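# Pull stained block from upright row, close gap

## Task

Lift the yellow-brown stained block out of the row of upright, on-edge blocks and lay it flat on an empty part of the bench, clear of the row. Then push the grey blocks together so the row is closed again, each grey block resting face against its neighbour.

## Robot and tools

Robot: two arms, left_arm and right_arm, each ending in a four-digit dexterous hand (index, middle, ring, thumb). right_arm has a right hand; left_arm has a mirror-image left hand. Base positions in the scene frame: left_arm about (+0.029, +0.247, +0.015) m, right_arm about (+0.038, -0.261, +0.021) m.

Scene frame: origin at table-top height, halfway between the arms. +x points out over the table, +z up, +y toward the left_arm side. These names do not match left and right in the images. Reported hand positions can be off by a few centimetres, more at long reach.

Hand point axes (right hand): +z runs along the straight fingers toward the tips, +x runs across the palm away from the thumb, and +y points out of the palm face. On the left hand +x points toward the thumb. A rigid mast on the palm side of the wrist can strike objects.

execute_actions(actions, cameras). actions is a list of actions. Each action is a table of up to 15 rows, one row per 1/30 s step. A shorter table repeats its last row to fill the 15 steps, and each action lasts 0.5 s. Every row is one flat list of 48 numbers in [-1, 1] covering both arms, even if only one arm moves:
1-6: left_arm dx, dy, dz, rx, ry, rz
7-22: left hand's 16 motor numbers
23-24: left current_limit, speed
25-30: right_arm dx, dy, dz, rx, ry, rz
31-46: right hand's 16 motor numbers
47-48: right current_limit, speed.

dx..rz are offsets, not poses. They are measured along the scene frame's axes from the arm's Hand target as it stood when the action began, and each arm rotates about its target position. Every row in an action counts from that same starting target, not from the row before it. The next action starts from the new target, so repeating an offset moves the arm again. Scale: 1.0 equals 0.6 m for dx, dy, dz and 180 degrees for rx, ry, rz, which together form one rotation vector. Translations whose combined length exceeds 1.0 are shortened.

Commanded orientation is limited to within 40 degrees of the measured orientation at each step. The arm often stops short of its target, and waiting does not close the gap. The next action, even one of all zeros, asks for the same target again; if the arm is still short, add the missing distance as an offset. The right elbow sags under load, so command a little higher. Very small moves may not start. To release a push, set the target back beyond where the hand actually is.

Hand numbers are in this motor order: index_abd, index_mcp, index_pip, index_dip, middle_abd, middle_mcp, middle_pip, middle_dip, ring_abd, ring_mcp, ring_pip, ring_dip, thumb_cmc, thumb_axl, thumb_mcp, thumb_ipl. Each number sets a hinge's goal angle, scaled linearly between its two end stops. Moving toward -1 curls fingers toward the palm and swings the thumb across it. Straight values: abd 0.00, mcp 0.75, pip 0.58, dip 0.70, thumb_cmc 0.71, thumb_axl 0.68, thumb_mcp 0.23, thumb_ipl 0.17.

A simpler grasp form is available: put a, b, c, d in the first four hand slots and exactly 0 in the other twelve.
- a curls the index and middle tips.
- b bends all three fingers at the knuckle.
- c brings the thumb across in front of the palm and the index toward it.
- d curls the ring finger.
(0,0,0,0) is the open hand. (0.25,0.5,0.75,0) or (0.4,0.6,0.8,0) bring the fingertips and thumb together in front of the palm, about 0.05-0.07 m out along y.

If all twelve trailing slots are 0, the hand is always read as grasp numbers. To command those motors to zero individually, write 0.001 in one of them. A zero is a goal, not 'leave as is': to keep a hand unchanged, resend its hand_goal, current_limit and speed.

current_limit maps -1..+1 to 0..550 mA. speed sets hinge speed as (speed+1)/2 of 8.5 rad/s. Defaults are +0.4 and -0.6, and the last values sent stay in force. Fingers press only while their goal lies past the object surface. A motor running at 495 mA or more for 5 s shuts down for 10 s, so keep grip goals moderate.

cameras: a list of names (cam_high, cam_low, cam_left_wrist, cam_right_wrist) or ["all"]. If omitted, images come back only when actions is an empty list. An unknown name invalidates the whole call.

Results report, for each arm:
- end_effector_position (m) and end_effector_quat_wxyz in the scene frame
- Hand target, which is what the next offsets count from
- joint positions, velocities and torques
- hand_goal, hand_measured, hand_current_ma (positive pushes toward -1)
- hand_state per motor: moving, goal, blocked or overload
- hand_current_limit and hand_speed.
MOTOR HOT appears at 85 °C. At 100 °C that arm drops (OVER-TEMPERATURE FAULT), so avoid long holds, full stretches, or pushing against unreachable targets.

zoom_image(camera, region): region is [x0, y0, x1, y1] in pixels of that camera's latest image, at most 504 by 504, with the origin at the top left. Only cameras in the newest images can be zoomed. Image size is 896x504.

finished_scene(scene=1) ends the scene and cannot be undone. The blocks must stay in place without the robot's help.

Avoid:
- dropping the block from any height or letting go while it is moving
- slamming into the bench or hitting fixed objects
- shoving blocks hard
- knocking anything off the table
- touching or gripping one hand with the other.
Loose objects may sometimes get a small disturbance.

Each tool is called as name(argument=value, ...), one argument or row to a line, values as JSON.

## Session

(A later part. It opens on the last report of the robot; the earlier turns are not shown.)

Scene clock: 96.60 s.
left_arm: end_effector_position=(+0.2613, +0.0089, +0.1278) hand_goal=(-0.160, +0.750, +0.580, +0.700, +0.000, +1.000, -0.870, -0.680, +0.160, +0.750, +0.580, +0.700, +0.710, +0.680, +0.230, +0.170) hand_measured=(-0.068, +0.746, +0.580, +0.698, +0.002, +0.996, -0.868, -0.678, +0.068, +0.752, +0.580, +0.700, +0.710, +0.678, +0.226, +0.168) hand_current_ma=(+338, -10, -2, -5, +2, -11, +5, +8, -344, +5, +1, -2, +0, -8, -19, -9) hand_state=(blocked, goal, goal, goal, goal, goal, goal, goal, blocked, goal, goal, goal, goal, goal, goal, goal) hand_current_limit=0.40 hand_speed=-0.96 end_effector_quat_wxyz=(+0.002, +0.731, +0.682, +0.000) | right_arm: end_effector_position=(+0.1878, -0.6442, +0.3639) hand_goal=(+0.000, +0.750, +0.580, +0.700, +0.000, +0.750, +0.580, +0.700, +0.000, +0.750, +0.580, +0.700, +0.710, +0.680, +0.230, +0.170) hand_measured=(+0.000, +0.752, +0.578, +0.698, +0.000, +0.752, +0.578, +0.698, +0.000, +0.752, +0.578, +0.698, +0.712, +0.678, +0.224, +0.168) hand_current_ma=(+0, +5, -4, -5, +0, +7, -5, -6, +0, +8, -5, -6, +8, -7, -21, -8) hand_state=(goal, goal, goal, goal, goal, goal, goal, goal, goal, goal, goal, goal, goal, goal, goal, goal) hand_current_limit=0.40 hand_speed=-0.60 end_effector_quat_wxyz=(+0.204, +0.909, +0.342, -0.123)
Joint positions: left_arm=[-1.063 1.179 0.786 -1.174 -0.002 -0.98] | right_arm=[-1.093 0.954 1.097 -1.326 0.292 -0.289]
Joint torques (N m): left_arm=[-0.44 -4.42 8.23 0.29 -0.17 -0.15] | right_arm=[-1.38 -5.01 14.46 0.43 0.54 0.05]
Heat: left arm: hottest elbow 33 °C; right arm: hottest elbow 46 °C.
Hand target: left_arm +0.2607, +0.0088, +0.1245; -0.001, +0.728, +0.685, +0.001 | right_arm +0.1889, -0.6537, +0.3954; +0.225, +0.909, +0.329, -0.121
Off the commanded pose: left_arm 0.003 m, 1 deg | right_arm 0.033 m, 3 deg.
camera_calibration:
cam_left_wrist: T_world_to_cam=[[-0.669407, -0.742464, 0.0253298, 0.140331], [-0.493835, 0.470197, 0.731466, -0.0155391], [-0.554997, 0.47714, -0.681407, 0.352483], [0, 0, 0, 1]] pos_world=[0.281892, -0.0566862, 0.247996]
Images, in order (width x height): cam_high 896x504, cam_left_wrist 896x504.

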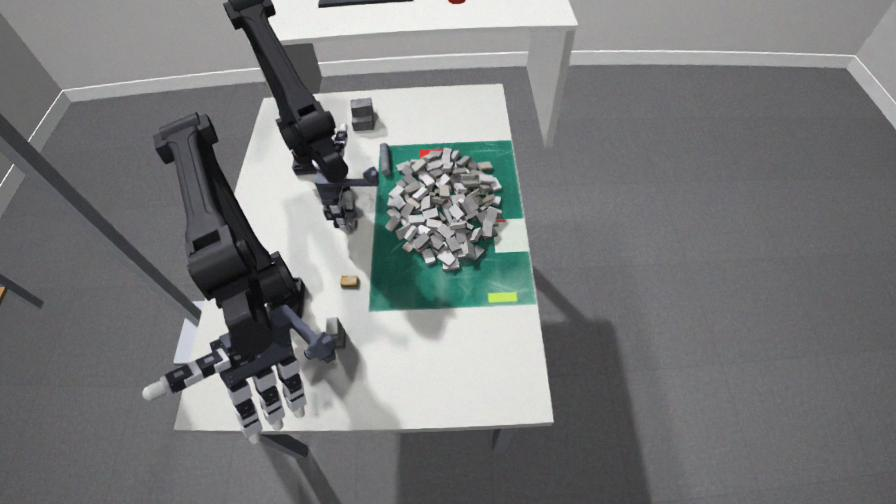

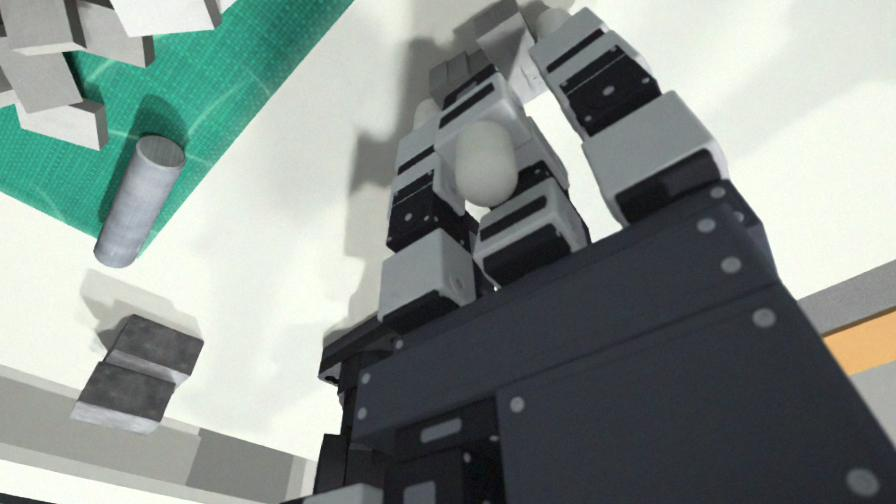

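execute_actions(
  actions=[
    [[0,0,0,0,0,0,0.1,0.75,0.58,0.70,0,1,-0.87,-0.68,-0.1,0.75,0.58,0.70,0.71,0.68,0.23,0.17,0.4,-0.95,0,0,0,0,0,0,0,0,0,0,0,0,0,0,0,0,0,0,0,0,0,0,0.4,-0.6]],
    [[0,0,0,0,0,0,0.1,0.75,0.58,0.70,0,1,-0.87,-0.68,-0.1,0.75,0.58,0.70,0.71,0.68,0.23,0.17,0.4,-0.95,0,0,0,0,0,0,0,0,0,0,0,0,0,0,0,0,0,0,0,0,0,0,0.4,-0.6]],
    [[0,0,0.03,0,0,0,0.12,0.75,0.58,0.70,0,1,-0.87,-0.68,-0.12,0.75,0.58,0.70,0.71,0.68,0.23,0.17,0.4,-0.95,0,0,0,0,0,0,0,0,0,0,0,0,0,0,0,0,0,0,0,0,0,0,0.4,-0.6]],
    [[0,0,0.05,0,0,0,0.12,0.75,0.58,0.70,0,1,-0.87,-0.68,-0.12,0.75,0.58,0.70,0.71,0.68,0.23,0.17,0.4,-0.95,0,0,0,0,0,0,0,0,0,0,0,0,0,0,0,0,0,0,0,0,0,0,0.4,-0.6]],
    [[0,0,0.1,0,0,0,0.12,0.75,0.58,0.70,0,1,-0.87,-0.68,-0.12,0.75,0.58,0.70,0.71,0.68,0.23,0.17,0.4,-0.95,0,0,0,0,0,0,0,0,0,0,0,0,0,0,0,0,0,0,0,0,0,0,0.4,-0.6]],
  ],
  cameras=["cam_left_wrist","cam_high"],
)

zoom_image(
  camera="cam_left_wrist",
  region=[380, 0, 590, 160],
)

zoom_image(
  camera="cam_high",
  region=[310, 170, 390, 250],
)

Scene clock: 100.27 s.
left_arm: end_effector_position=(+0.2571, +0.0162, +0.2209) hand_goal=(+0.120, +0.750, +0.580, +0.700, +0.000, +1.000, -0.870, -0.680, -0.120, +0.750, +0.580, +0.700, +0.710, +0.680, +0.230, +0.170) hand_measured=(+0.116, +0.748, +0.580, +0.698, +0.002, +0.996, -0.868, -0.678, -0.116, +0.750, +0.580, +0.700, +0.710, +0.678, +0.226, +0.168) hand_current_ma=(-8, -8, -2, -5, +2, -11, +5, +8, +8, +0, +1, -2, +0, -8, -19, -9) hand_state=(goal, goal, goal, goal, goal, goal, goal, goal, goal, goal, goal, goal, goal, goal, goal, goal) hand_current_limit=0.40 hand_speed=-0.95 end_effector_quat_wxyz=(-0.008, +0.731, +0.682, +0.003) | right_arm: end_effector_position=(+0.1878, -0.6442, +0.3639) hand_goal=(+0.000, +0.750, +0.580, +0.700, +0.000, +0.750, +0.580, +0.700, +0.000, +0.750, +0.580, +0.700, +0.710, +0.680, +0.230, +0.170) hand_measured=(+0.000, +0.752, +0.578, +0.698, +0.000, +0.752, +0.578, +0.698, +0.000, +0.752, +0.578, +0.698, +0.712, +0.678, +0.224, +0.168) hand_current_ma=(+0, +5, -4, -5, +0, +7, -5, -6, +0, +8, -5, -6, +8, -7, -21, -8) hand_state=(goal, goal, goal, goal, goal, goal, goal, goal, goal, goal, goal, goal, goal, goal, goal, goal) hand_current_limit=0.40 hand_speed=-0.60 end_effector_quat_wxyz=(+0.204, +0.909, +0.342, -0.123)
Joint positions: left_arm=[-1.063 1.099 0.981 -1.47 -0.002 -0.98] | right_arm=[-1.093 0.954 1.097 -1.326 0.292 -0.289]
Joint torques (N m): left_arm=[-0.44 -3.9 12.07 -0.35 -0.15 -0.15] | right_arm=[-1.38 -5.01 14.46 0.43 0.54 0.05]
Heat: left arm: hottest elbow 34 °C; right arm: hottest elbow 47 °C.
Hand target: left_arm +0.2606, +0.0089, +0.2325; -0.001, +0.728, +0.685, +0.001 | right_arm +0.1889, -0.6537, +0.3954; +0.225, +0.909, +0.329, -0.121
Off the commanded pose: left_arm 0.014 m, 1 deg | right_arm 0.033 m, 3 deg.
camera_calibration:
cam_left_wrist: T_world_to_cam=[[-0.669154, -0.742881, 0.0190199, 0.14183], [-0.48644, 0.457226, 0.744527, -0.0937695], [-0.561791, 0.488951, -0.667321, 0.408556], [0, 0, 0, 1]] pos_world=[0.278816, -0.0515277, 0.339755]
Images, in order (width x height): cam_high 896x504, cam_left_wrist 896x504.

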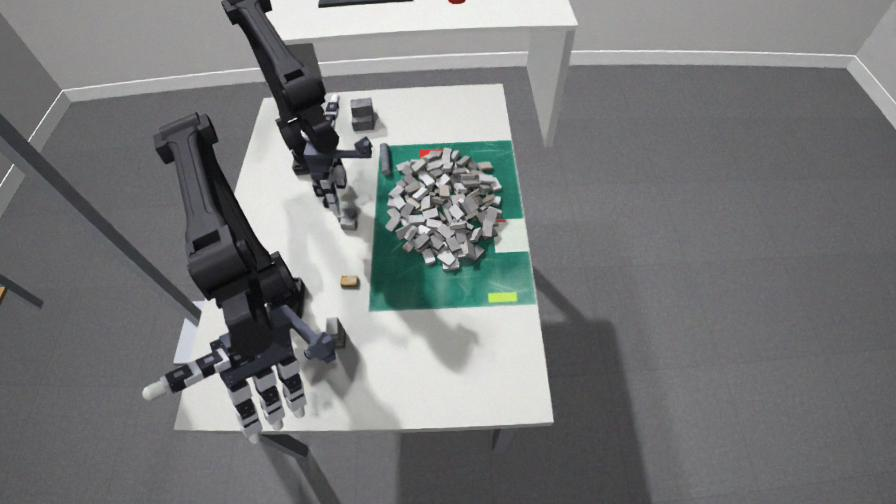

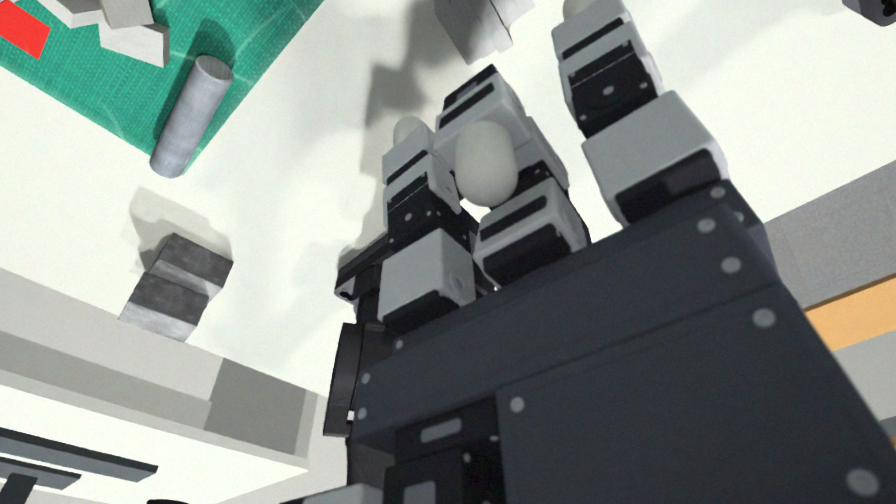

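Scaled by 2.400 from the camera's 896x504 image, which has a finer 1280x720 frame.

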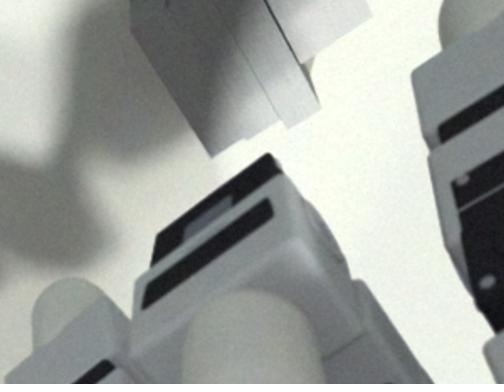

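Scaled by 6.300 from the camera's 896x504 image, which has a finer 1280x720 frame.

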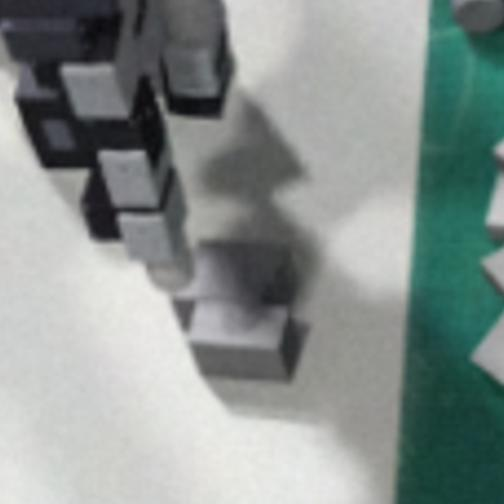

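execute_actions(
  actions=[
    [[-0.012,-0.022,0.005,0,0,-0.0625,0,0.75,0.58,0.70,0,1,-0.87,-0.68,0,0.75,0.58,0.70,0.71,0.68,0.23,0.17,0.4,-0.85,0,0,0,0,0,0,0,0,0,0,0,0,0,0,0,0,0,0,0,0,0,0,0.4,-0.6],[-0.025,-0.044,0.01,0,0,-0.125,0,0.75,0.58,0.70,0,1,-0.87,-0.68,0,0.75,0.58,0.70,0.71,0.68,0.23,0.17,0.4,-0.85,0,0,0,0,0,0,0,0,0,0,0,0,0,0,0,0,0,0,0,0,0,0,0.4,-0.6]],
    [[-0.012,-0.022,0,0,0,-0.0625,0,0.75,0.58,0.70,0,1,-0.87,-0.68,0,0.75,0.58,0.70,0.71,0.68,0.23,0.17,0.4,-0.85,0,0,0,0,0,0,0,0,0,0,0,0,0,0,0,0,0,0,0,0,0,0,0.4,-0.6],[-0.025,-0.044,0,0,0,-0.125,0,0.75,0.58,0.70,0,1,-0.87,-0.68,0,0.75,0.58,0.70,0.71,0.68,0.23,0.17,0.4,-0.85,0,0,0,0,0,0,0,0,0,0,0,0,0,0,0,0,0,0,0,0,0,0,0.4,-0.6]],
    [[-0.012,-0.022,0,0,0,-0.0625,0,0.75,0.58,0.70,0,1,-0.87,-0.68,0,0.75,0.58,0.70,0.71,0.68,0.23,0.17,0.4,-0.85,0,0,0,0,0,0,0,0,0,0,0,0,0,0,0,0,0,0,0,0,0,0,0.4,-0.6],[-0.025,-0.044,0,0,0,-0.125,0,0.75,0.58,0.70,0,1,-0.87,-0.68,0,0.75,0.58,0.70,0.71,0.68,0.23,0.17,0.4,-0.85,0,0,0,0,0,0,0,0,0,0,0,0,0,0,0,0,0,0,0,0,0,0,0.4,-0.6]],
    [[-0.012,-0.022,0,0,0,-0.0625,0,0.75,0.58,0.70,0,1,-0.87,-0.68,0,0.75,0.58,0.70,0.71,0.68,0.23,0.17,0.4,-0.85,0,0,0,0,0,0,0,0,0,0,0,0,0,0,0,0,0,0,0,0,0,0,0.4,-0.6],[-0.025,-0.044,0,0,0,-0.125,0,0.75,0.58,0.70,0,1,-0.87,-0.68,0,0.75,0.58,0.70,0.71,0.68,0.23,0.17,0.4,-0.85,0,0,0,0,0,0,0,0,0,0,0,0,0,0,0,0,0,0,0,0,0,0,0.4,-0.6]],
  ],
  cameras=["cam_left_wrist","cam_high"],
)

zoom_image(
  camera="cam_left_wrist",
  region=[390, 0, 600, 160],
)

zoom_image(
  camera="cam_high",
  region=[310, 170, 390, 250],
)

Scene clock: 104.30 s.
left_arm: end_effector_position=(+0.1914, -0.0829, +0.2225) hand_goal=(+0.000, +0.750, +0.580, +0.700, +0.000, +1.000, -0.870, -0.680, +0.000, +0.750, +0.580, +0.700, +0.710, +0.680, +0.230, +0.170) hand_measured=(+0.002, +0.748, +0.580, +0.698, +0.002, +0.996, -0.868, -0.678, -0.004, +0.750, +0.580, +0.700, +0.710, +0.678, +0.226, +0.168) hand_current_ma=(+7, -8, -2, -5, +2, -11, +5, +8, -8, +0, +1, -2, +0, -8, -19, -9) hand_state=(goal, goal, goal, goal, goal, goal, goal, goal, goal, goal, goal, goal, goal, goal, goal, goal) hand_current_limit=0.40 hand_speed=-0.85 end_effector_quat_wxyz=(-0.018, +0.999, -0.026, -0.007) | right_arm: end_effector_position=(+0.1878, -0.6442, +0.3639) hand_goal=(+0.000, +0.750, +0.580, +0.700, +0.000, +0.750, +0.580, +0.700, +0.000, +0.750, +0.580, +0.700, +0.710, +0.680, +0.230, +0.170) hand_measured=(+0.000, +0.752, +0.578, +0.698, +0.000, +0.752, +0.578, +0.698, +0.000, +0.752, +0.578, +0.698, +0.712, +0.678, +0.224, +0.168) hand_current_ma=(+0, +5, -4, -5, +0, +7, -5, -6, +0, +8, -5, -6, +8, -7, -21, -8) hand_state=(goal, goal, goal, goal, goal, goal, goal, goal, goal, goal, goal, goal, goal, goal, goal, goal) hand_current_limit=0.40 hand_speed=-0.60 end_effector_quat_wxyz=(+0.204, +0.909, +0.342, -0.123)
Joint positions: left_arm=[-1.052 1.107 0.999 -1.501 -0.008 0.584] | right_arm=[-1.093 0.954 1.097 -1.326 0.292 -0.289]
Joint torques (N m): left_arm=[0.56 -3.9 12.59 0.49 -0.01 0.03] | right_arm=[-1.38 -5.01 14.46 0.43 0.54 0.05]
Heat: left arm: hottest elbow 34 °C; right arm: hottest elbow 47 °C.
Hand target: left_arm +0.2006, -0.0968, +0.2385; +0.000, +1.000, -0.031, +0.001 | right_arm +0.1889, -0.6537, +0.3954; +0.225, +0.909, +0.329, -0.121
Off the commanded pose: left_arm 0.023 m, 2 deg | right_arm 0.033 m, 3 deg.
camera_calibration:
cam_left_wrist: T_world_to_cam=[[-0.75311, 0.655148, 0.0600507, 0.147042], [0.469837, 0.471698, 0.74616, -0.263796], [0.460519, 0.590155, -0.663053, 0.232982], [0, 0, 0, 1]] pos_world=[0.127388, -0.109398, 0.342483]
Images, in order (width x height): cam_high 896x504, cam_left_wrist 896x504.

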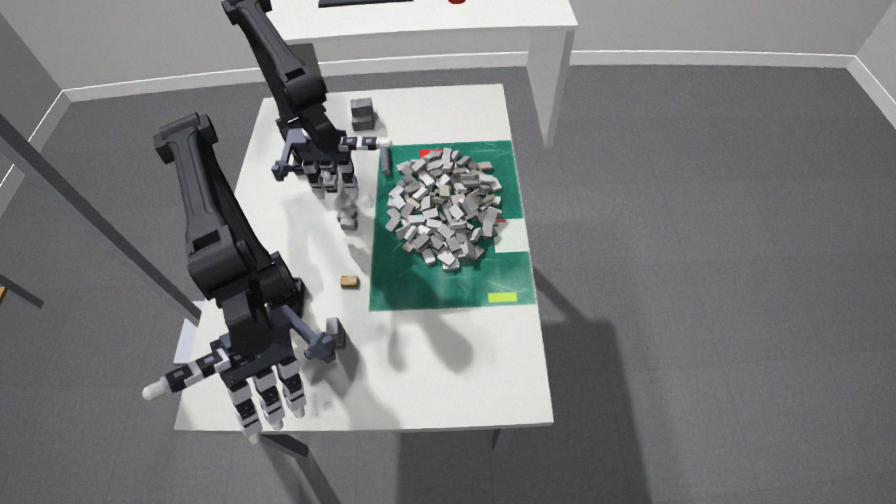

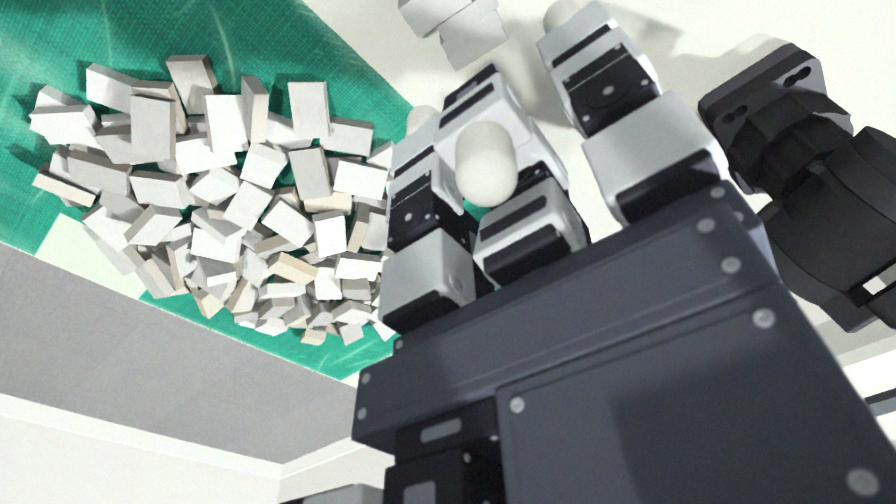

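Scaled by 2.400 from the camera's 896x504 image, which has a finer 1280x720 frame.

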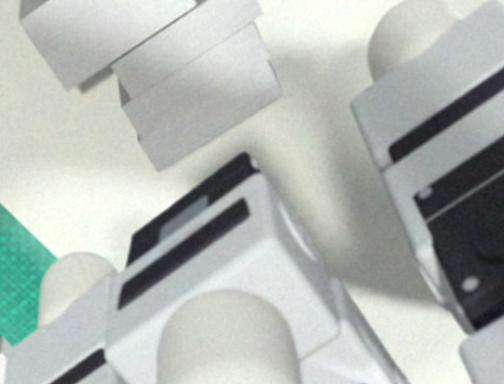

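Scaled by 6.300 from the camera's 896x504 image, which has a finer 1280x720 frame.

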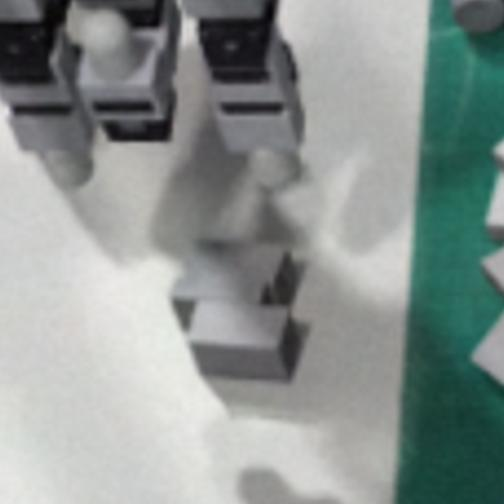

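execute_actions(
  actions=[
    [[0,0.02,-0.03,0,0,-0.011,0,0.75,0.58,0.70,0,1,-0.87,-0.68,-0.1,0.75,0.58,0.70,0.71,0.68,0.23,0.17,0.4,-0.85,0,0,0,0,0,0,0,0,0,0,0,0,0,0,0,0,0,0,0,0,0,0,0.4,-0.6],[0.002,0.047,-0.06,0,0,-0.022,0,0.75,0.58,0.70,0,1,-0.87,-0.68,-0.1,0.75,0.58,0.70,0.71,0.68,0.23,0.17,0.4,-0.85,0,0,0,0,0,0,0,0,0,0,0,0,0,0,0,0,0,0,0,0,0,0,0.4,-0.6]],
    [[0,0,-0.04,0,0,0,0,0.75,0.58,0.70,0,1,-0.87,-0.68,-0.1,0.75,0.58,0.70,0.71,0.68,0.23,0.17,0.4,-0.85,0,0,0,0,0,0,0,0,0,0,0,0,0,0,0,0,0,0,0,0,0,0,0.4,-0.6],[0,0,-0.08,0,0,0,0,0.75,0.58,0.70,0,1,-0.87,-0.68,-0.1,0.75,0.58,0.70,0.71,0.68,0.23,0.17,0.4,-0.85,0,0,0,0,0,0,0,0,0,0,0,0,0,0,0,0,0,0,0,0,0,0,0.4,-0.6]],
  ],
  cameras=["cam_left_wrist","cam_high"],
)

zoom_image(
  camera="cam_left_wrist",
  region=[390, 0, 600, 160],
)

zoom_image(
  camera="cam_high",
  region=[310, 170, 390, 250],
)

Scene clock: 108.27 s.
left_arm: end_effector_position=(+0.1997, -0.0669, +0.1562) hand_goal=(+0.000, +0.750, +0.580, +0.700, +0.000, +1.000, -0.870, -0.680, -0.100, +0.750, +0.580, +0.700, +0.710, +0.680, +0.230, +0.170) hand_measured=(+0.002, +0.748, +0.580, +0.698, +0.002, +0.996, -0.868, -0.678, -0.096, +0.750, +0.580, +0.700, +0.710, +0.678, +0.226, +0.168) hand_current_ma=(+6, -7, -2, -5, +2, -10, +5, +8, +9, -1, +1, -2, +0, -8, -19, -9) hand_state=(goal, goal, goal, goal, goal, goal, goal, goal, goal, goal, goal, goal, goal, goal, goal, goal) hand_current_limit=0.40 hand_speed=-0.85 end_effector_quat_wxyz=(-0.002, +0.998, -0.062, +0.001) | right_arm: end_effector_position=(+0.1878, -0.6442, +0.3639) hand_goal=(+0.000, +0.750, +0.580, +0.700, +0.000, +0.750, +0.580, +0.700, +0.000, +0.750, +0.580, +0.700, +0.710, +0.680, +0.230, +0.170) hand_measured=(+0.000, +0.752, +0.578, +0.698, +0.000, +0.752, +0.578, +0.698, +0.000, +0.752, +0.578, +0.698, +0.712, +0.678, +0.224, +0.168) hand_current_ma=(+0, +5, -4, -5, +0, +7, -5, -6, +0, +8, -5, -6, +8, -7, -21, -8) hand_state=(goal, goal, goal, goal, goal, goal, goal, goal, goal, goal, goal, goal, goal, goal, goal, goal) hand_current_limit=0.40 hand_speed=-0.60 end_effector_quat_wxyz=(+0.204, +0.909, +0.342, -0.123)
Joint positions: left_arm=[-0.973 1.103 0.811 -1.281 -0.003 0.735] | right_arm=[-1.093 0.954 1.097 -1.326 0.292 -0.289]
Joint torques (N m): left_arm=[0.32 -3.96 8.73 0.65 0.01 0.07] | right_arm=[-1.38 -5.07 14.46 0.43 0.54 0.05]
Heat: left arm: hottest elbow 34 °C; right arm: hottest elbow 48 °C.
Hand target: left_arm +0.2018, -0.0687, +0.1546; +0.000, +0.998, -0.065, +0.001 | right_arm +0.1889, -0.6537, +0.3954; +0.225, +0.909, +0.329, -0.121
Off the commanded pose: left_arm 0.003 m, 0 deg | right_arm 0.033 m, 3 deg.
camera_calibration:
cam_left_wrist: T_world_to_cam=[[-0.705366, 0.708301, 0.0277214, 0.145955], [0.493533, 0.462664, 0.736456, -0.229564], [0.508807, 0.533152, -0.675917, 0.164303], [0, 0, 0, 1]] pos_world=[0.13265, -0.0847672, 0.276073]
Images, in order (width x height): cam_high 896x504, cam_left_wrist 896x504.

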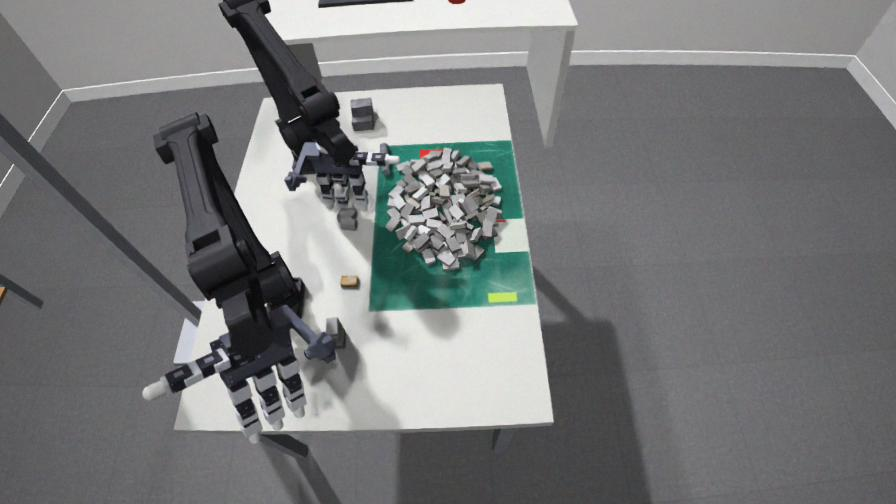

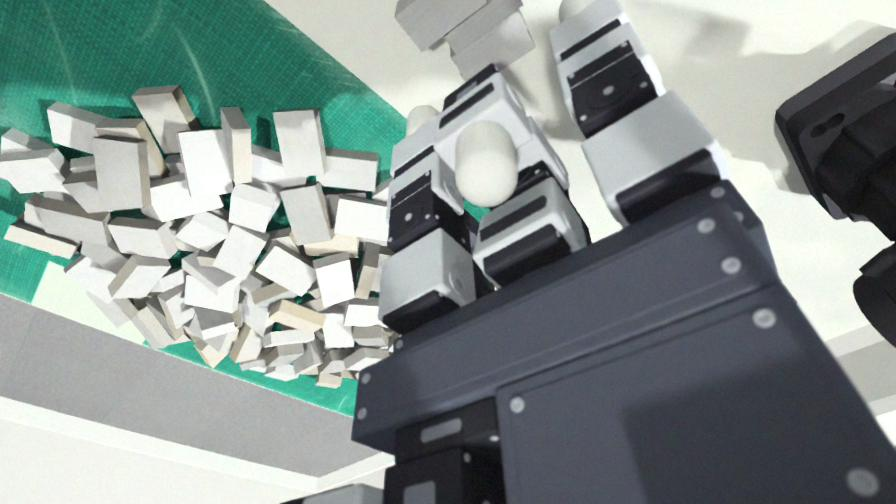

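Scaled by 2.400 from the camera's 896x504 image, which has a finer 1280x720 frame.

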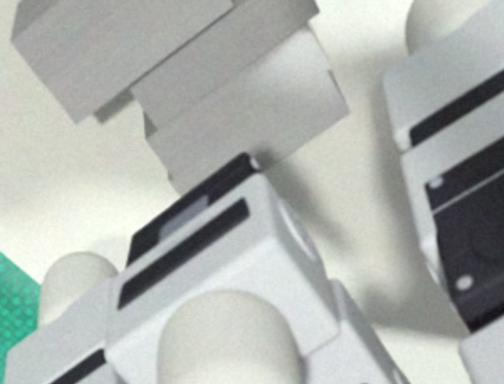

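Scaled by 6.300 from the camera's 896x504 image, which has a finer 1280x720 frame.

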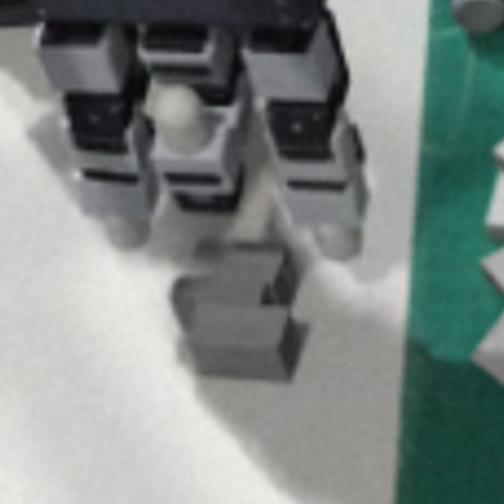

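zoom_image(
  camera="cam_left_wrist",
  region=[390, 0, 550, 90],
)

Scaled by 3.150 from the camera's 896x504 image, which has a finer 1280x720 frame.

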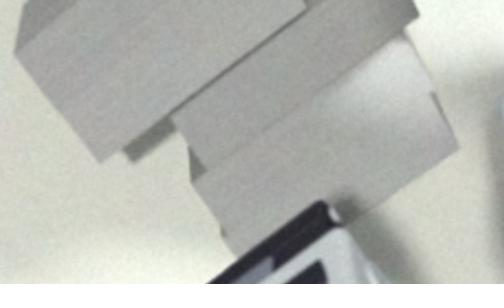

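execute_actions(
  actions=[
    [[0.0015,-0.0097,0,0,0,-0.0133,0,0.75,0.58,0.70,0,1,-0.87,-0.68,-0.1,0.75,0.58,0.70,0.71,0.68,0.23,0.17,0.4,-0.85,0,0,0,0,0,0,0,0,0,0,0,0,0,0,0,0,0,0,0,0,0,0,0.4,-0.6],[0.0015,-0.0097,-0.02,0,0,-0.0133,0,0.75,0.58,0.70,0,1,-0.87,-0.68,-0.1,0.75,0.58,0.70,0.71,0.68,0.23,0.17,0.4,-0.85,0,0,0,0,0,0,0,0,0,0,0,0,0,0,0,0,0,0,0,0,0,0,0.4,-0.6]],
    [[0,0,-0.015,0,0,0,0,0.75,0.58,0.70,0,1,-0.87,-0.68,-0.1,0.75,0.58,0.70,0.71,0.68,0.23,0.17,0.4,-0.85,0,0,0,0,0,0,0,0,0,0,0,0,0,0,0,0,0,0,0,0,0,0,0.4,-0.6],[0,0,-0.032,0,0,0,0,0.75,0.58,0.70,0,1,-0.87,-0.68,-0.1,0.75,0.58,0.70,0.71,0.68,0.23,0.17,0.4,-0.85,0,0,0,0,0,0,0,0,0,0,0,0,0,0,0,0,0,0,0,0,0,0,0.4,-0.6]],
  ],
  cameras=["cam_left_wrist","cam_high"],
)

zoom_image(
  camera="cam_left_wrist",
  region=[390, 0, 600, 160],
)

zoom_image(
  camera="cam_high",
  region=[310, 170, 390, 250],
)

Scene clock: 112.10 s.
left_arm: end_effector_position=(+0.2007, -0.0737, +0.1261) hand_goal=(+0.000, +0.750, +0.580, +0.700, +0.000, +1.000, -0.870, -0.680, -0.100, +0.750, +0.580, +0.700, +0.710, +0.680, +0.230, +0.170) hand_measured=(+0.002, +0.748, +0.580, +0.698, +0.002, +0.996, -0.868, -0.678, -0.096, +0.750, +0.580, +0.700, +0.710, +0.678, +0.226, +0.168) hand_current_ma=(+6, -7, -2, -5, +2, -10, +5, +8, +9, -1, +1, -2, +0, -8, -19, -9) hand_state=(goal, goal, goal, goal, goal, goal, goal, goal, goal, goal, goal, goal, goal, goal, goal, goal) hand_current_limit=0.40 hand_speed=-0.85 end_effector_quat_wxyz=(-0.001, +0.997, -0.083, +0.001) | right_arm: end_effector_position=(+0.1878, -0.6442, +0.3639) hand_goal=(+0.000, +0.750, +0.580, +0.700, +0.000, +0.750, +0.580, +0.700, +0.000, +0.750, +0.580, +0.700, +0.710, +0.680, +0.230, +0.170) hand_measured=(+0.000, +0.752, +0.578, +0.698, +0.000, +0.752, +0.578, +0.698, +0.000, +0.752, +0.578, +0.698, +0.712, +0.678, +0.224, +0.168) hand_current_ma=(+0, +5, -4, -5, +0, +7, -5, -6, +0, +8, -5, -6, +8, -7, -21, -8) hand_state=(goal, goal, goal, goal, goal, goal, goal, goal, goal, goal, goal, goal, goal, goal, goal, goal) hand_current_limit=0.40 hand_speed=-0.60 end_effector_quat_wxyz=(+0.204, +0.909, +0.342, -0.123)
Joint positions: left_arm=[-0.972 1.157 0.766 -1.179 -0.003 0.779] | right_arm=[-1.093 0.954 1.097 -1.326 0.292 -0.289]
Joint torques (N m): left_arm=[0.44 -4.25 8.29 0.49 0.01 0.06] | right_arm=[-1.38 -5.01 14.46 0.42 0.54 0.05]
Motor temperatures (°C): left_arm=[29 29 34 27 27 29] | right_arm=[27 29 49 29 31 30]
Heat: left arm: hottest elbow 34 °C; right arm: hottest elbow 49 °C.
Hand target: left_arm +0.2028, -0.0744, +0.1233; +0.000, +0.996, -0.086, +0.001 | right_arm +0.1889, -0.6537, +0.3954; +0.225, +0.909, +0.329, -0.121
Off the commanded pose: left_arm 0.004 m, 0 deg | right_arm 0.033 m, 3 deg.
camera_calibration:
cam_left_wrist: T_world_to_cam=[[-0.674228, 0.738092, 0.025233, 0.148544], [0.511996, 0.442525, 0.736228, -0.209921], [0.532238, 0.509305, -0.676263, 0.140739], [0, 0, 0, 1]] pos_world=[0.132724, -0.0884229, 0.245978]
Images, in order (width x height): cam_high 896x504, cam_left_wrist 896x504.

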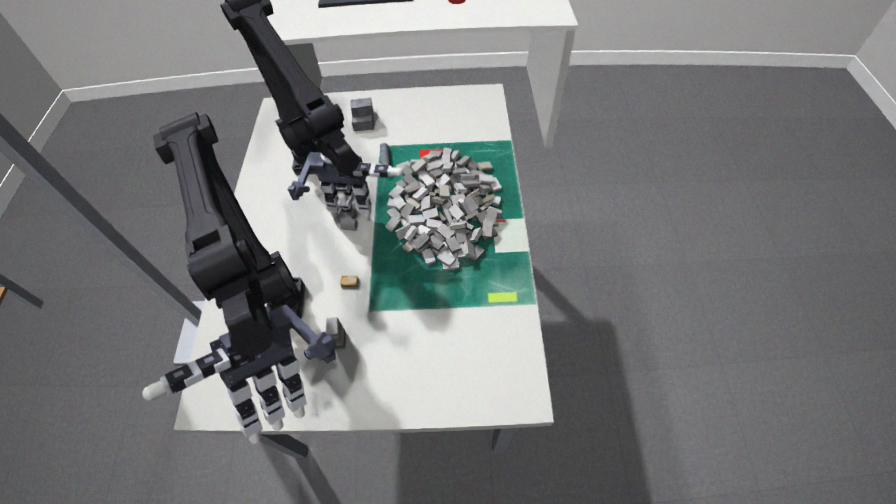

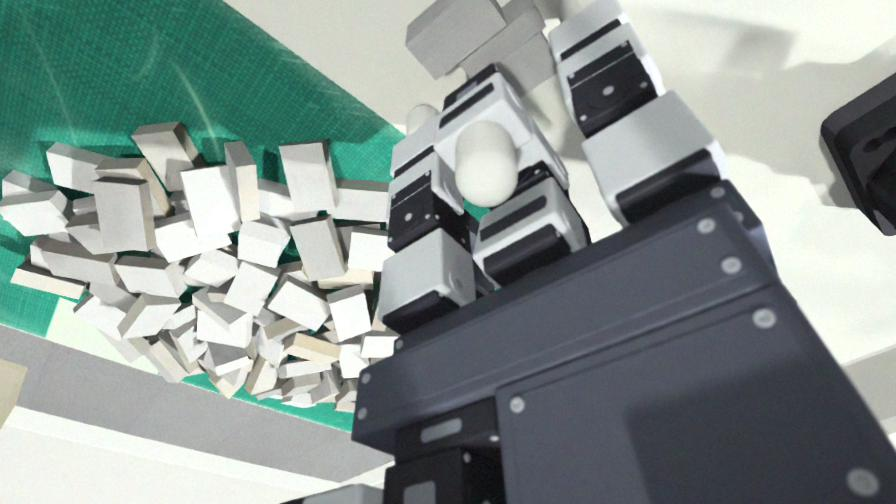

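Scaled by 2.400 from the camera's 896x504 image, which has a finer 1280x720 frame.

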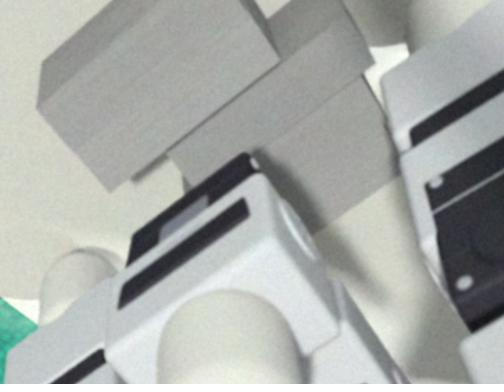

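Scaled by 6.300 from the camera's 896x504 image, which has a finer 1280x720 frame.

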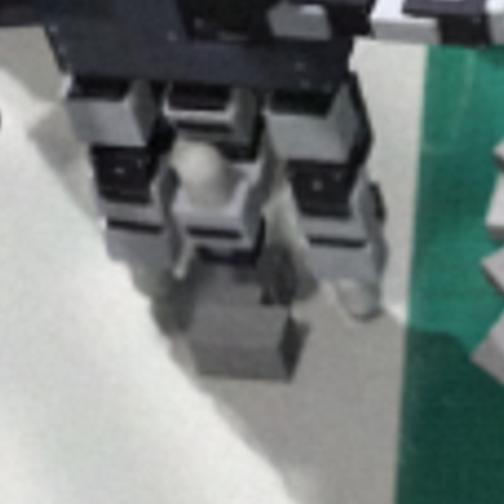

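execute_actions(
  actions=[
    [[0,0,0,0,0,0,-0.13,0.75,0.58,0.70,0,1,-0.87,-0.68,0.145,0.75,0.58,0.70,0.71,0.68,0.23,0.17,0.4,-0.95,0,0,0,0,0,0,0,0,0,0,0,0,0,0,0,0,0,0,0,0,0,0,0.4,-0.6]],
    [[0,0,0,0,0,0,-0.13,0.75,0.58,0.70,0,1,-0.87,-0.68,0.145,0.75,0.58,0.70,0.71,0.68,0.23,0.17,0.4,-0.95,0,0,0,0,0,0,0,0,0,0,0,0,0,0,0,0,0,0,0,0,0,0,0.4,-0.6]],
    [[0,0,0,0,0,0,-0.15,0.75,0.58,0.70,0,1,-0.87,-0.68,0.16,0.75,0.58,0.70,0.71,0.68,0.23,0.17,0.4,-0.95,0,0,0,0,0,0,0,0,0,0,0,0,0,0,0,0,0,0,0,0,0,0,0.4,-0.6]],
  ],
  cameras=["cam_left_wrist","cam_high"],
)

zoom_image(
  camera="cam_left_wrist",
  region=[390, 0, 600, 160],
)

zoom_image(
  camera="cam_high",
  region=[310, 170, 390, 250],
)

Scene clock: 114.17 s.
left_arm: end_effector_position=(+0.2001, -0.0742, +0.1263) hand_goal=(-0.150, +0.750, +0.580, +0.700, +0.000, +1.000, -0.870, -0.680, +0.160, +0.750, +0.580, +0.700, +0.710, +0.680, +0.230, +0.170) hand_measured=(-0.146, +0.748, +0.580, +0.698, +0.002, +0.996, -0.868, -0.678, +0.122, +0.752, +0.580, +0.700, +0.710, +0.678, +0.226, +0.168) hand_current_ma=(+11, -7, -2, -5, +2, -10, +5, +8, -127, +8, +2, -2, +0, -8, -19, -9) hand_state=(goal, goal, goal, goal, goal, goal, goal, goal, blocked, goal, goal, goal, goal, goal, goal, goal) hand_current_limit=0.40 hand_speed=-0.95 end_effector_quat_wxyz=(+0.000, +0.996, -0.084, +0.000) | right_arm: end_effector_position=(+0.1878, -0.6442, +0.3639) hand_goal=(+0.000, +0.750, +0.580, +0.700, +0.000, +0.750, +0.580, +0.700, +0.000, +0.750, +0.580, +0.700, +0.710, +0.680, +0.230, +0.170) hand_measured=(+0.000, +0.752, +0.578, +0.698, +0.000, +0.752, +0.578, +0.698, +0.000, +0.752, +0.578, +0.698, +0.712, +0.678, +0.224, +0.168) hand_current_ma=(+0, +5, -4, -5, +0, +7, -5, -6, +0, +8, -5, -6, +8, -7, -21, -8) hand_state=(goal, goal, goal, goal, goal, goal, goal, goal, goal, goal, goal, goal, goal, goal, goal, goal) hand_current_limit=0.40 hand_speed=-0.60 end_effector_quat_wxyz=(+0.204, +0.909, +0.342, -0.123)
Joint positions: left_arm=[-0.972 1.157 0.766 -1.179 0 0.781] | right_arm=[-1.093 0.954 1.097 -1.326 0.292 -0.289]
Joint torques (N m): left_arm=[0.44 -4.25 8.29 0.61 -0.12 0.04] | right_arm=[-1.38 -5.07 14.46 0.42 0.54 0.06]
Heat: left arm: hottest elbow 34 °C; right arm: hottest elbow 49 °C.
Hand target: left_arm +0.2028, -0.0745, +0.1233; +0.000, +0.996, -0.086, +0.001 | right_arm +0.1889, -0.6537, +0.3954; +0.225, +0.909, +0.329, -0.121
Off the commanded pose: left_arm 0.004 m, 0 deg | right_arm 0.033 m, 3 deg.
camera_calibration:
cam_left_wrist: T_world_to_cam=[[-0.672722, 0.739463, 0.0252791, 0.148237], [0.514756, 0.443207, 0.733889, -0.209801], [0.531481, 0.506716, -0.678798, 0.141667], [0, 0, 0, 1]] pos_world=[0.132425, -0.0884155, 0.246387]
Images, in order (width x height): cam_high 896x504, cam_left_wrist 896x504.

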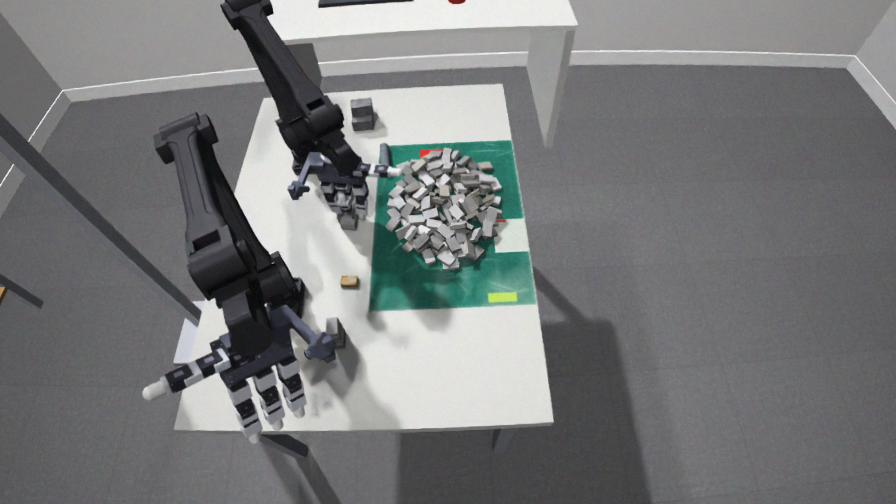

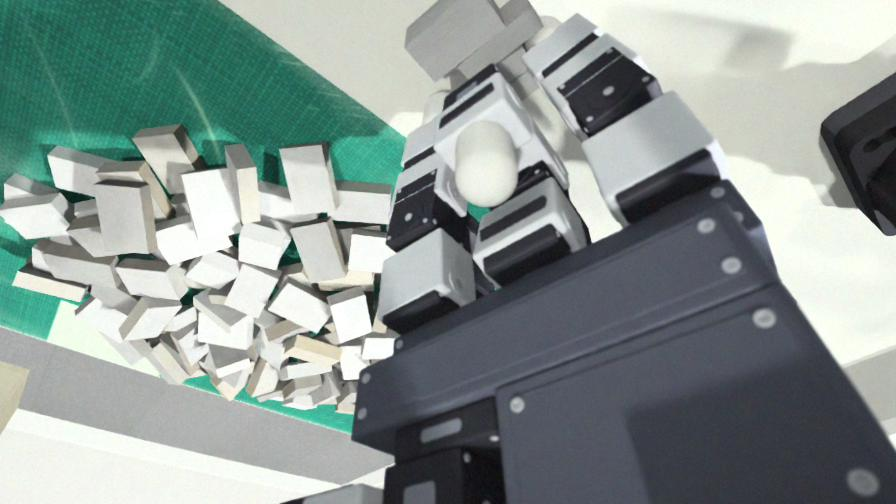

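Scaled by 2.400 from the camera's 896x504 image, which has a finer 1280x720 frame.

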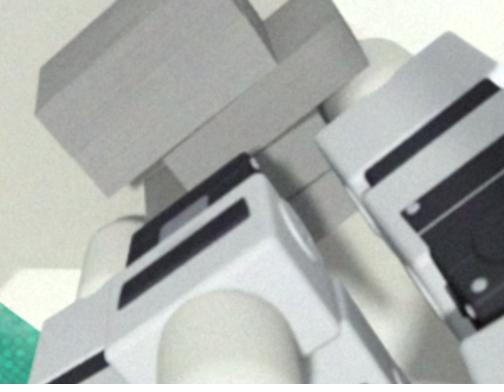

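Scaled by 6.300 from the camera's 896x504 image, which has a finer 1280x720 frame.

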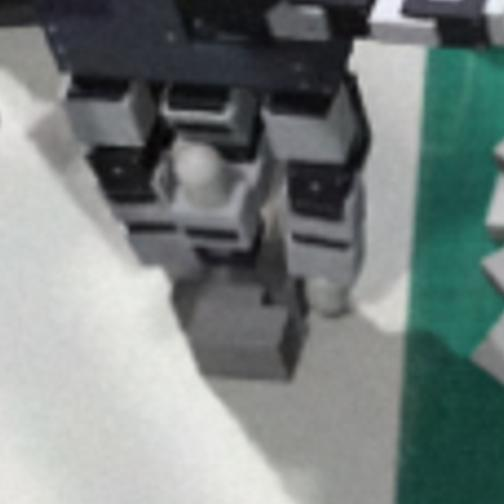

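execute_actions(
  actions=[
    [[0,0,0,0,0,0,-0.05,0.75,0.58,0.70,0,1,-0.87,-0.68,-0.08,0.75,0.58,0.70,0.71,0.68,0.23,0.17,0.4,-0.93,0,0,0,0,0,0,0,0,0,0,0,0,0,0,0,0,0,0,0,0,0,0,0.4,-0.6]],
    [[0,0,0,0,0,0,-0.05,0.75,0.58,0.70,0,1,-0.87,-0.68,-0.08,0.75,0.58,0.70,0.71,0.68,0.23,0.17,0.4,-0.93,0,0,0,0,0,0,0,0,0,0,0,0,0,0,0,0,0,0,0,0,0,0,0.4,-0.6]],
    [[-0.002,-0.012,0,0,0,0,-0.05,0.75,0.58,0.70,0,1,-0.87,-0.68,-0.08,0.75,0.58,0.70,0.71,0.68,0.23,0.17,0.4,-0.93,0,0,0,0,0,0,0,0,0,0,0,0,0,0,0,0,0,0,0,0,0,0,0.4,-0.6],[-0.002,-0.023,0,0,0,0,-0.05,0.75,0.58,0.70,0,1,-0.87,-0.68,-0.08,0.75,0.58,0.70,0.71,0.68,0.23,0.17,0.4,-0.93,0,0,0,0,0,0,0,0,0,0,0,0,0,0,0,0,0,0,0,0,0,0,0.4,-0.6]],
  ],
  cameras=["cam_left_wrist"],
)

zoom_image(
  camera="cam_left_wrist",
  region=[390, 0, 600, 160],
)

Scene clock: 116.50 s.
left_arm: end_effector_position=(+0.1981, -0.0775, +0.1219) hand_goal=(-0.050, +0.750, +0.580, +0.700, +0.000, +1.000, -0.870, -0.680, -0.080, +0.750, +0.580, +0.700, +0.710, +0.680, +0.230, +0.170) hand_measured=(-0.056, +0.756, +0.584, +0.700, +0.002, +0.996, -0.868, -0.678, -0.078, +0.752, +0.582, +0.700, +0.710, +0.678, +0.226, +0.168) hand_current_ma=(-13, +18, +11, +2, +2, -10, +5, +8, +6, +7, +4, -1, +0, -8, -19, -9) hand_state=(goal, goal, goal, goal, goal, goal, goal, goal, goal, goal, goal, goal, goal, goal, goal, goal) hand_current_limit=0.40 hand_speed=-0.93 end_effector_quat_wxyz=(-0.004, +0.996, -0.087, +0.000) | right_arm: end_effector_position=(+0.1878, -0.6442, +0.3639) hand_goal=(+0.000, +0.750, +0.580, +0.700, +0.000, +0.750, +0.580, +0.700, +0.000, +0.750, +0.580, +0.700, +0.710, +0.680, +0.230, +0.170) hand_measured=(+0.000, +0.752, +0.578, +0.698, +0.000, +0.752, +0.578, +0.698, +0.000, +0.752, +0.578, +0.698, +0.712, +0.678, +0.224, +0.168) hand_current_ma=(+0, +5, -4, -5, +0, +7, -5, -6, +0, +8, -5, -6, +8, -7, -21, -8) hand_state=(goal, goal, goal, goal, goal, goal, goal, goal, goal, goal, goal, goal, goal, goal, goal, goal) hand_current_limit=0.40 hand_speed=-0.60 end_effector_quat_wxyz=(+0.204, +0.909, +0.342, -0.123)
Joint positions: left_arm=[-0.986 1.173 0.767 -1.172 -0.005 0.773] | right_arm=[-1.093 0.954 1.097 -1.326 0.292 -0.289]
Joint torques (N m): left_arm=[-1.03 -3.37 10.11 0.59 0.1 -0.15] | right_arm=[-1.44 -5.07 14.48 0.43 0.54 0.05]
Heat: left arm: hottest elbow 34 °C; right arm: hottest elbow 49 °C.
Hand target: left_arm +0.2015, -0.0882, +0.1232; +0.000, +0.996, -0.086, +0.001 | right_arm +0.1889, -0.6537, +0.3954; +0.225, +0.909, +0.329, -0.121
Off the commanded pose: left_arm 0.011 m, 1 deg | right_arm 0.033 m, 3 deg.
camera_calibration:
cam_left_wrist: T_world_to_cam=[[-0.66791, 0.743544, 0.0322238, 0.147966], [0.517784, 0.433141, 0.737759, -0.205871], [0.534599, 0.509441, -0.674295, 0.140512], [0, 0, 0, 1]] pos_world=[0.130307, -0.0924308, 0.241861]
Images, in order (width x height): cam_left_wrist 896x504.

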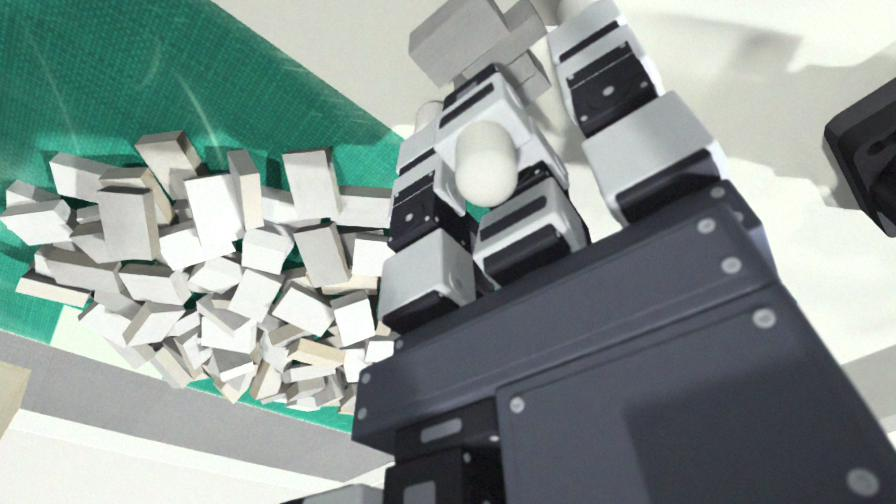

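Scaled by 2.400 from the camera's 896x504 image, which has a finer 1280x720 frame.

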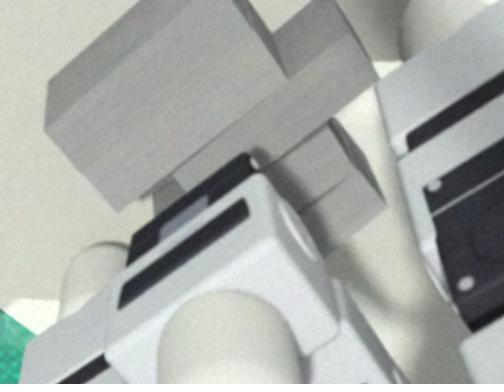

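execute_actions(
  actions=[
    [[0,-0.006,0.01,0,0,0,-0.05,0.75,0.58,0.70,0,1,-0.87,-0.68,-0.08,0.75,0.58,0.70,0.71,0.68,0.23,0.17,0.4,-0.93,0,0,0,0,0,0,0,0,0,0,0,0,0,0,0,0,0,0,0,0,0,0,0.4,-0.6],[0,-0.011,0.012,0,0,0,-0.05,0.75,0.58,0.70,0,1,-0.87,-0.68,-0.08,0.75,0.58,0.70,0.71,0.68,0.23,0.17,0.4,-0.93,0,0,0,0,0,0,0,0,0,0,0,0,0,0,0,0,0,0,0,0,0,0,0.4,-0.6]],
  ],
  cameras=["cam_left_wrist"],
)

zoom_image(
  camera="cam_left_wrist",
  region=[390, 0, 600, 160],
)

Scene clock: 117.57 s.
left_arm: end_effector_position=(+0.1979, -0.0821, +0.1221) hand_goal=(-0.050, +0.750, +0.580, +0.700, +0.000, +1.000, -0.870, -0.680, -0.080, +0.750, +0.580, +0.700, +0.710, +0.680, +0.230, +0.170) hand_measured=(-0.056, +0.768, +0.592, +0.706, +0.002, +0.996, -0.868, -0.678, -0.078, +0.760, +0.588, +0.704, +0.710, +0.678, +0.226, +0.168) hand_current_ma=(-13, +67, +41, +18, +2, -10, +5, +8, +6, +37, +28, +10, +0, -8, -19, -9) hand_state=(goal, goal, goal, goal, goal, goal, goal, goal, goal, goal, goal, goal, goal, goal, goal, goal) hand_current_limit=0.40 hand_speed=-0.93 end_effector_quat_wxyz=(-0.006, +0.996, -0.086, +0.000) | right_arm: end_effector_position=(+0.1878, -0.6442, +0.3639) hand_goal=(+0.000, +0.750, +0.580, +0.700, +0.000, +0.750, +0.580, +0.700, +0.000, +0.750, +0.580, +0.700, +0.710, +0.680, +0.230, +0.170) hand_measured=(+0.000, +0.752, +0.578, +0.698, +0.000, +0.752, +0.578, +0.698, +0.000, +0.752, +0.578, +0.698, +0.712, +0.678, +0.224, +0.168) hand_current_ma=(+0, +5, -4, -5, +0, +7, -5, -6, +0, +8, -5, -6, +8, -7, -21, -8) hand_state=(goal, goal, goal, goal, goal, goal, goal, goal, goal, goal, goal, goal, goal, goal, goal, goal) hand_current_limit=0.40 hand_speed=-0.60 end_effector_quat_wxyz=(+0.204, +0.909, +0.342, -0.123)
Joint positions: left_arm=[-0.998 1.185 0.778 -1.174 -0.007 0.76] | right_arm=[-1.093 0.954 1.097 -1.326 0.292 -0.289]
Joint torques (N m): left_arm=[-1.08 -3.84 11.38 -0.01 0.19 -0.18] | right_arm=[-1.38 -5.01 14.46 0.43 0.54 0.06]
Heat: left arm: hottest elbow 34 °C; right arm: hottest elbow 50 °C.
Hand target: left_arm +0.2015, -0.0948, +0.1304; +0.000, +0.996, -0.086, +0.001 | right_arm +0.1889, -0.6537, +0.3954; +0.225, +0.909, +0.329, -0.121
Off the commanded pose: left_arm 0.016 m, 1 deg | right_arm 0.033 m, 3 deg.
camera_calibration:
cam_left_wrist: T_world_to_cam=[[-0.669687, 0.741828, 0.0347946, 0.151154], [0.516513, 0.431596, 0.739553, -0.203924], [0.533603, 0.513241, -0.672199, 0.143257], [0, 0, 0, 1]] pos_world=[0.130113, -0.097642, 0.24185]
Images, in order (width x height): cam_left_wrist 896x504.

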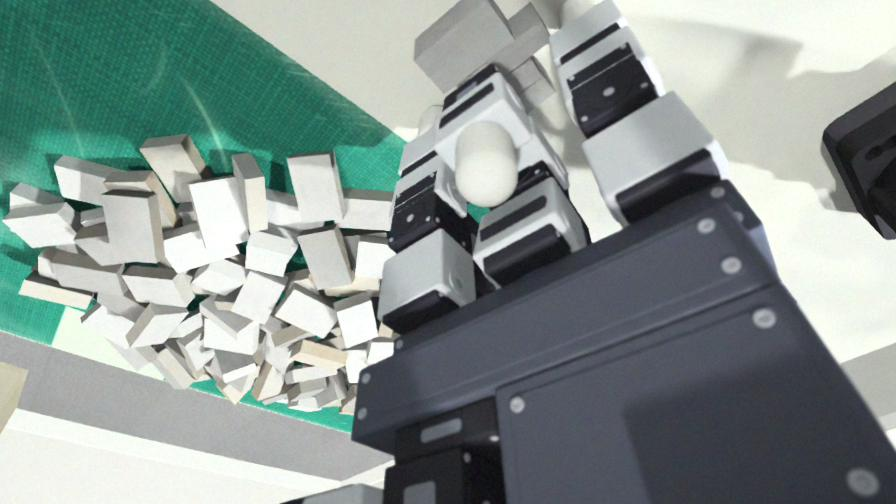

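Scaled by 2.400 from the camera's 896x504 image, which has a finer 1280x720 frame.

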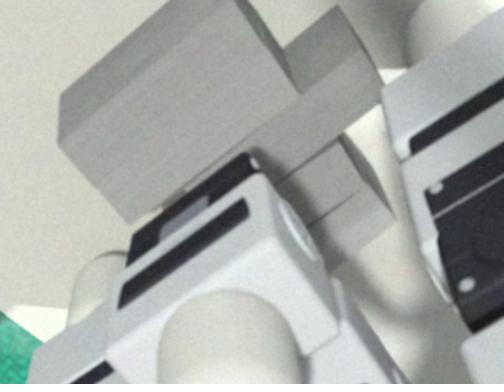

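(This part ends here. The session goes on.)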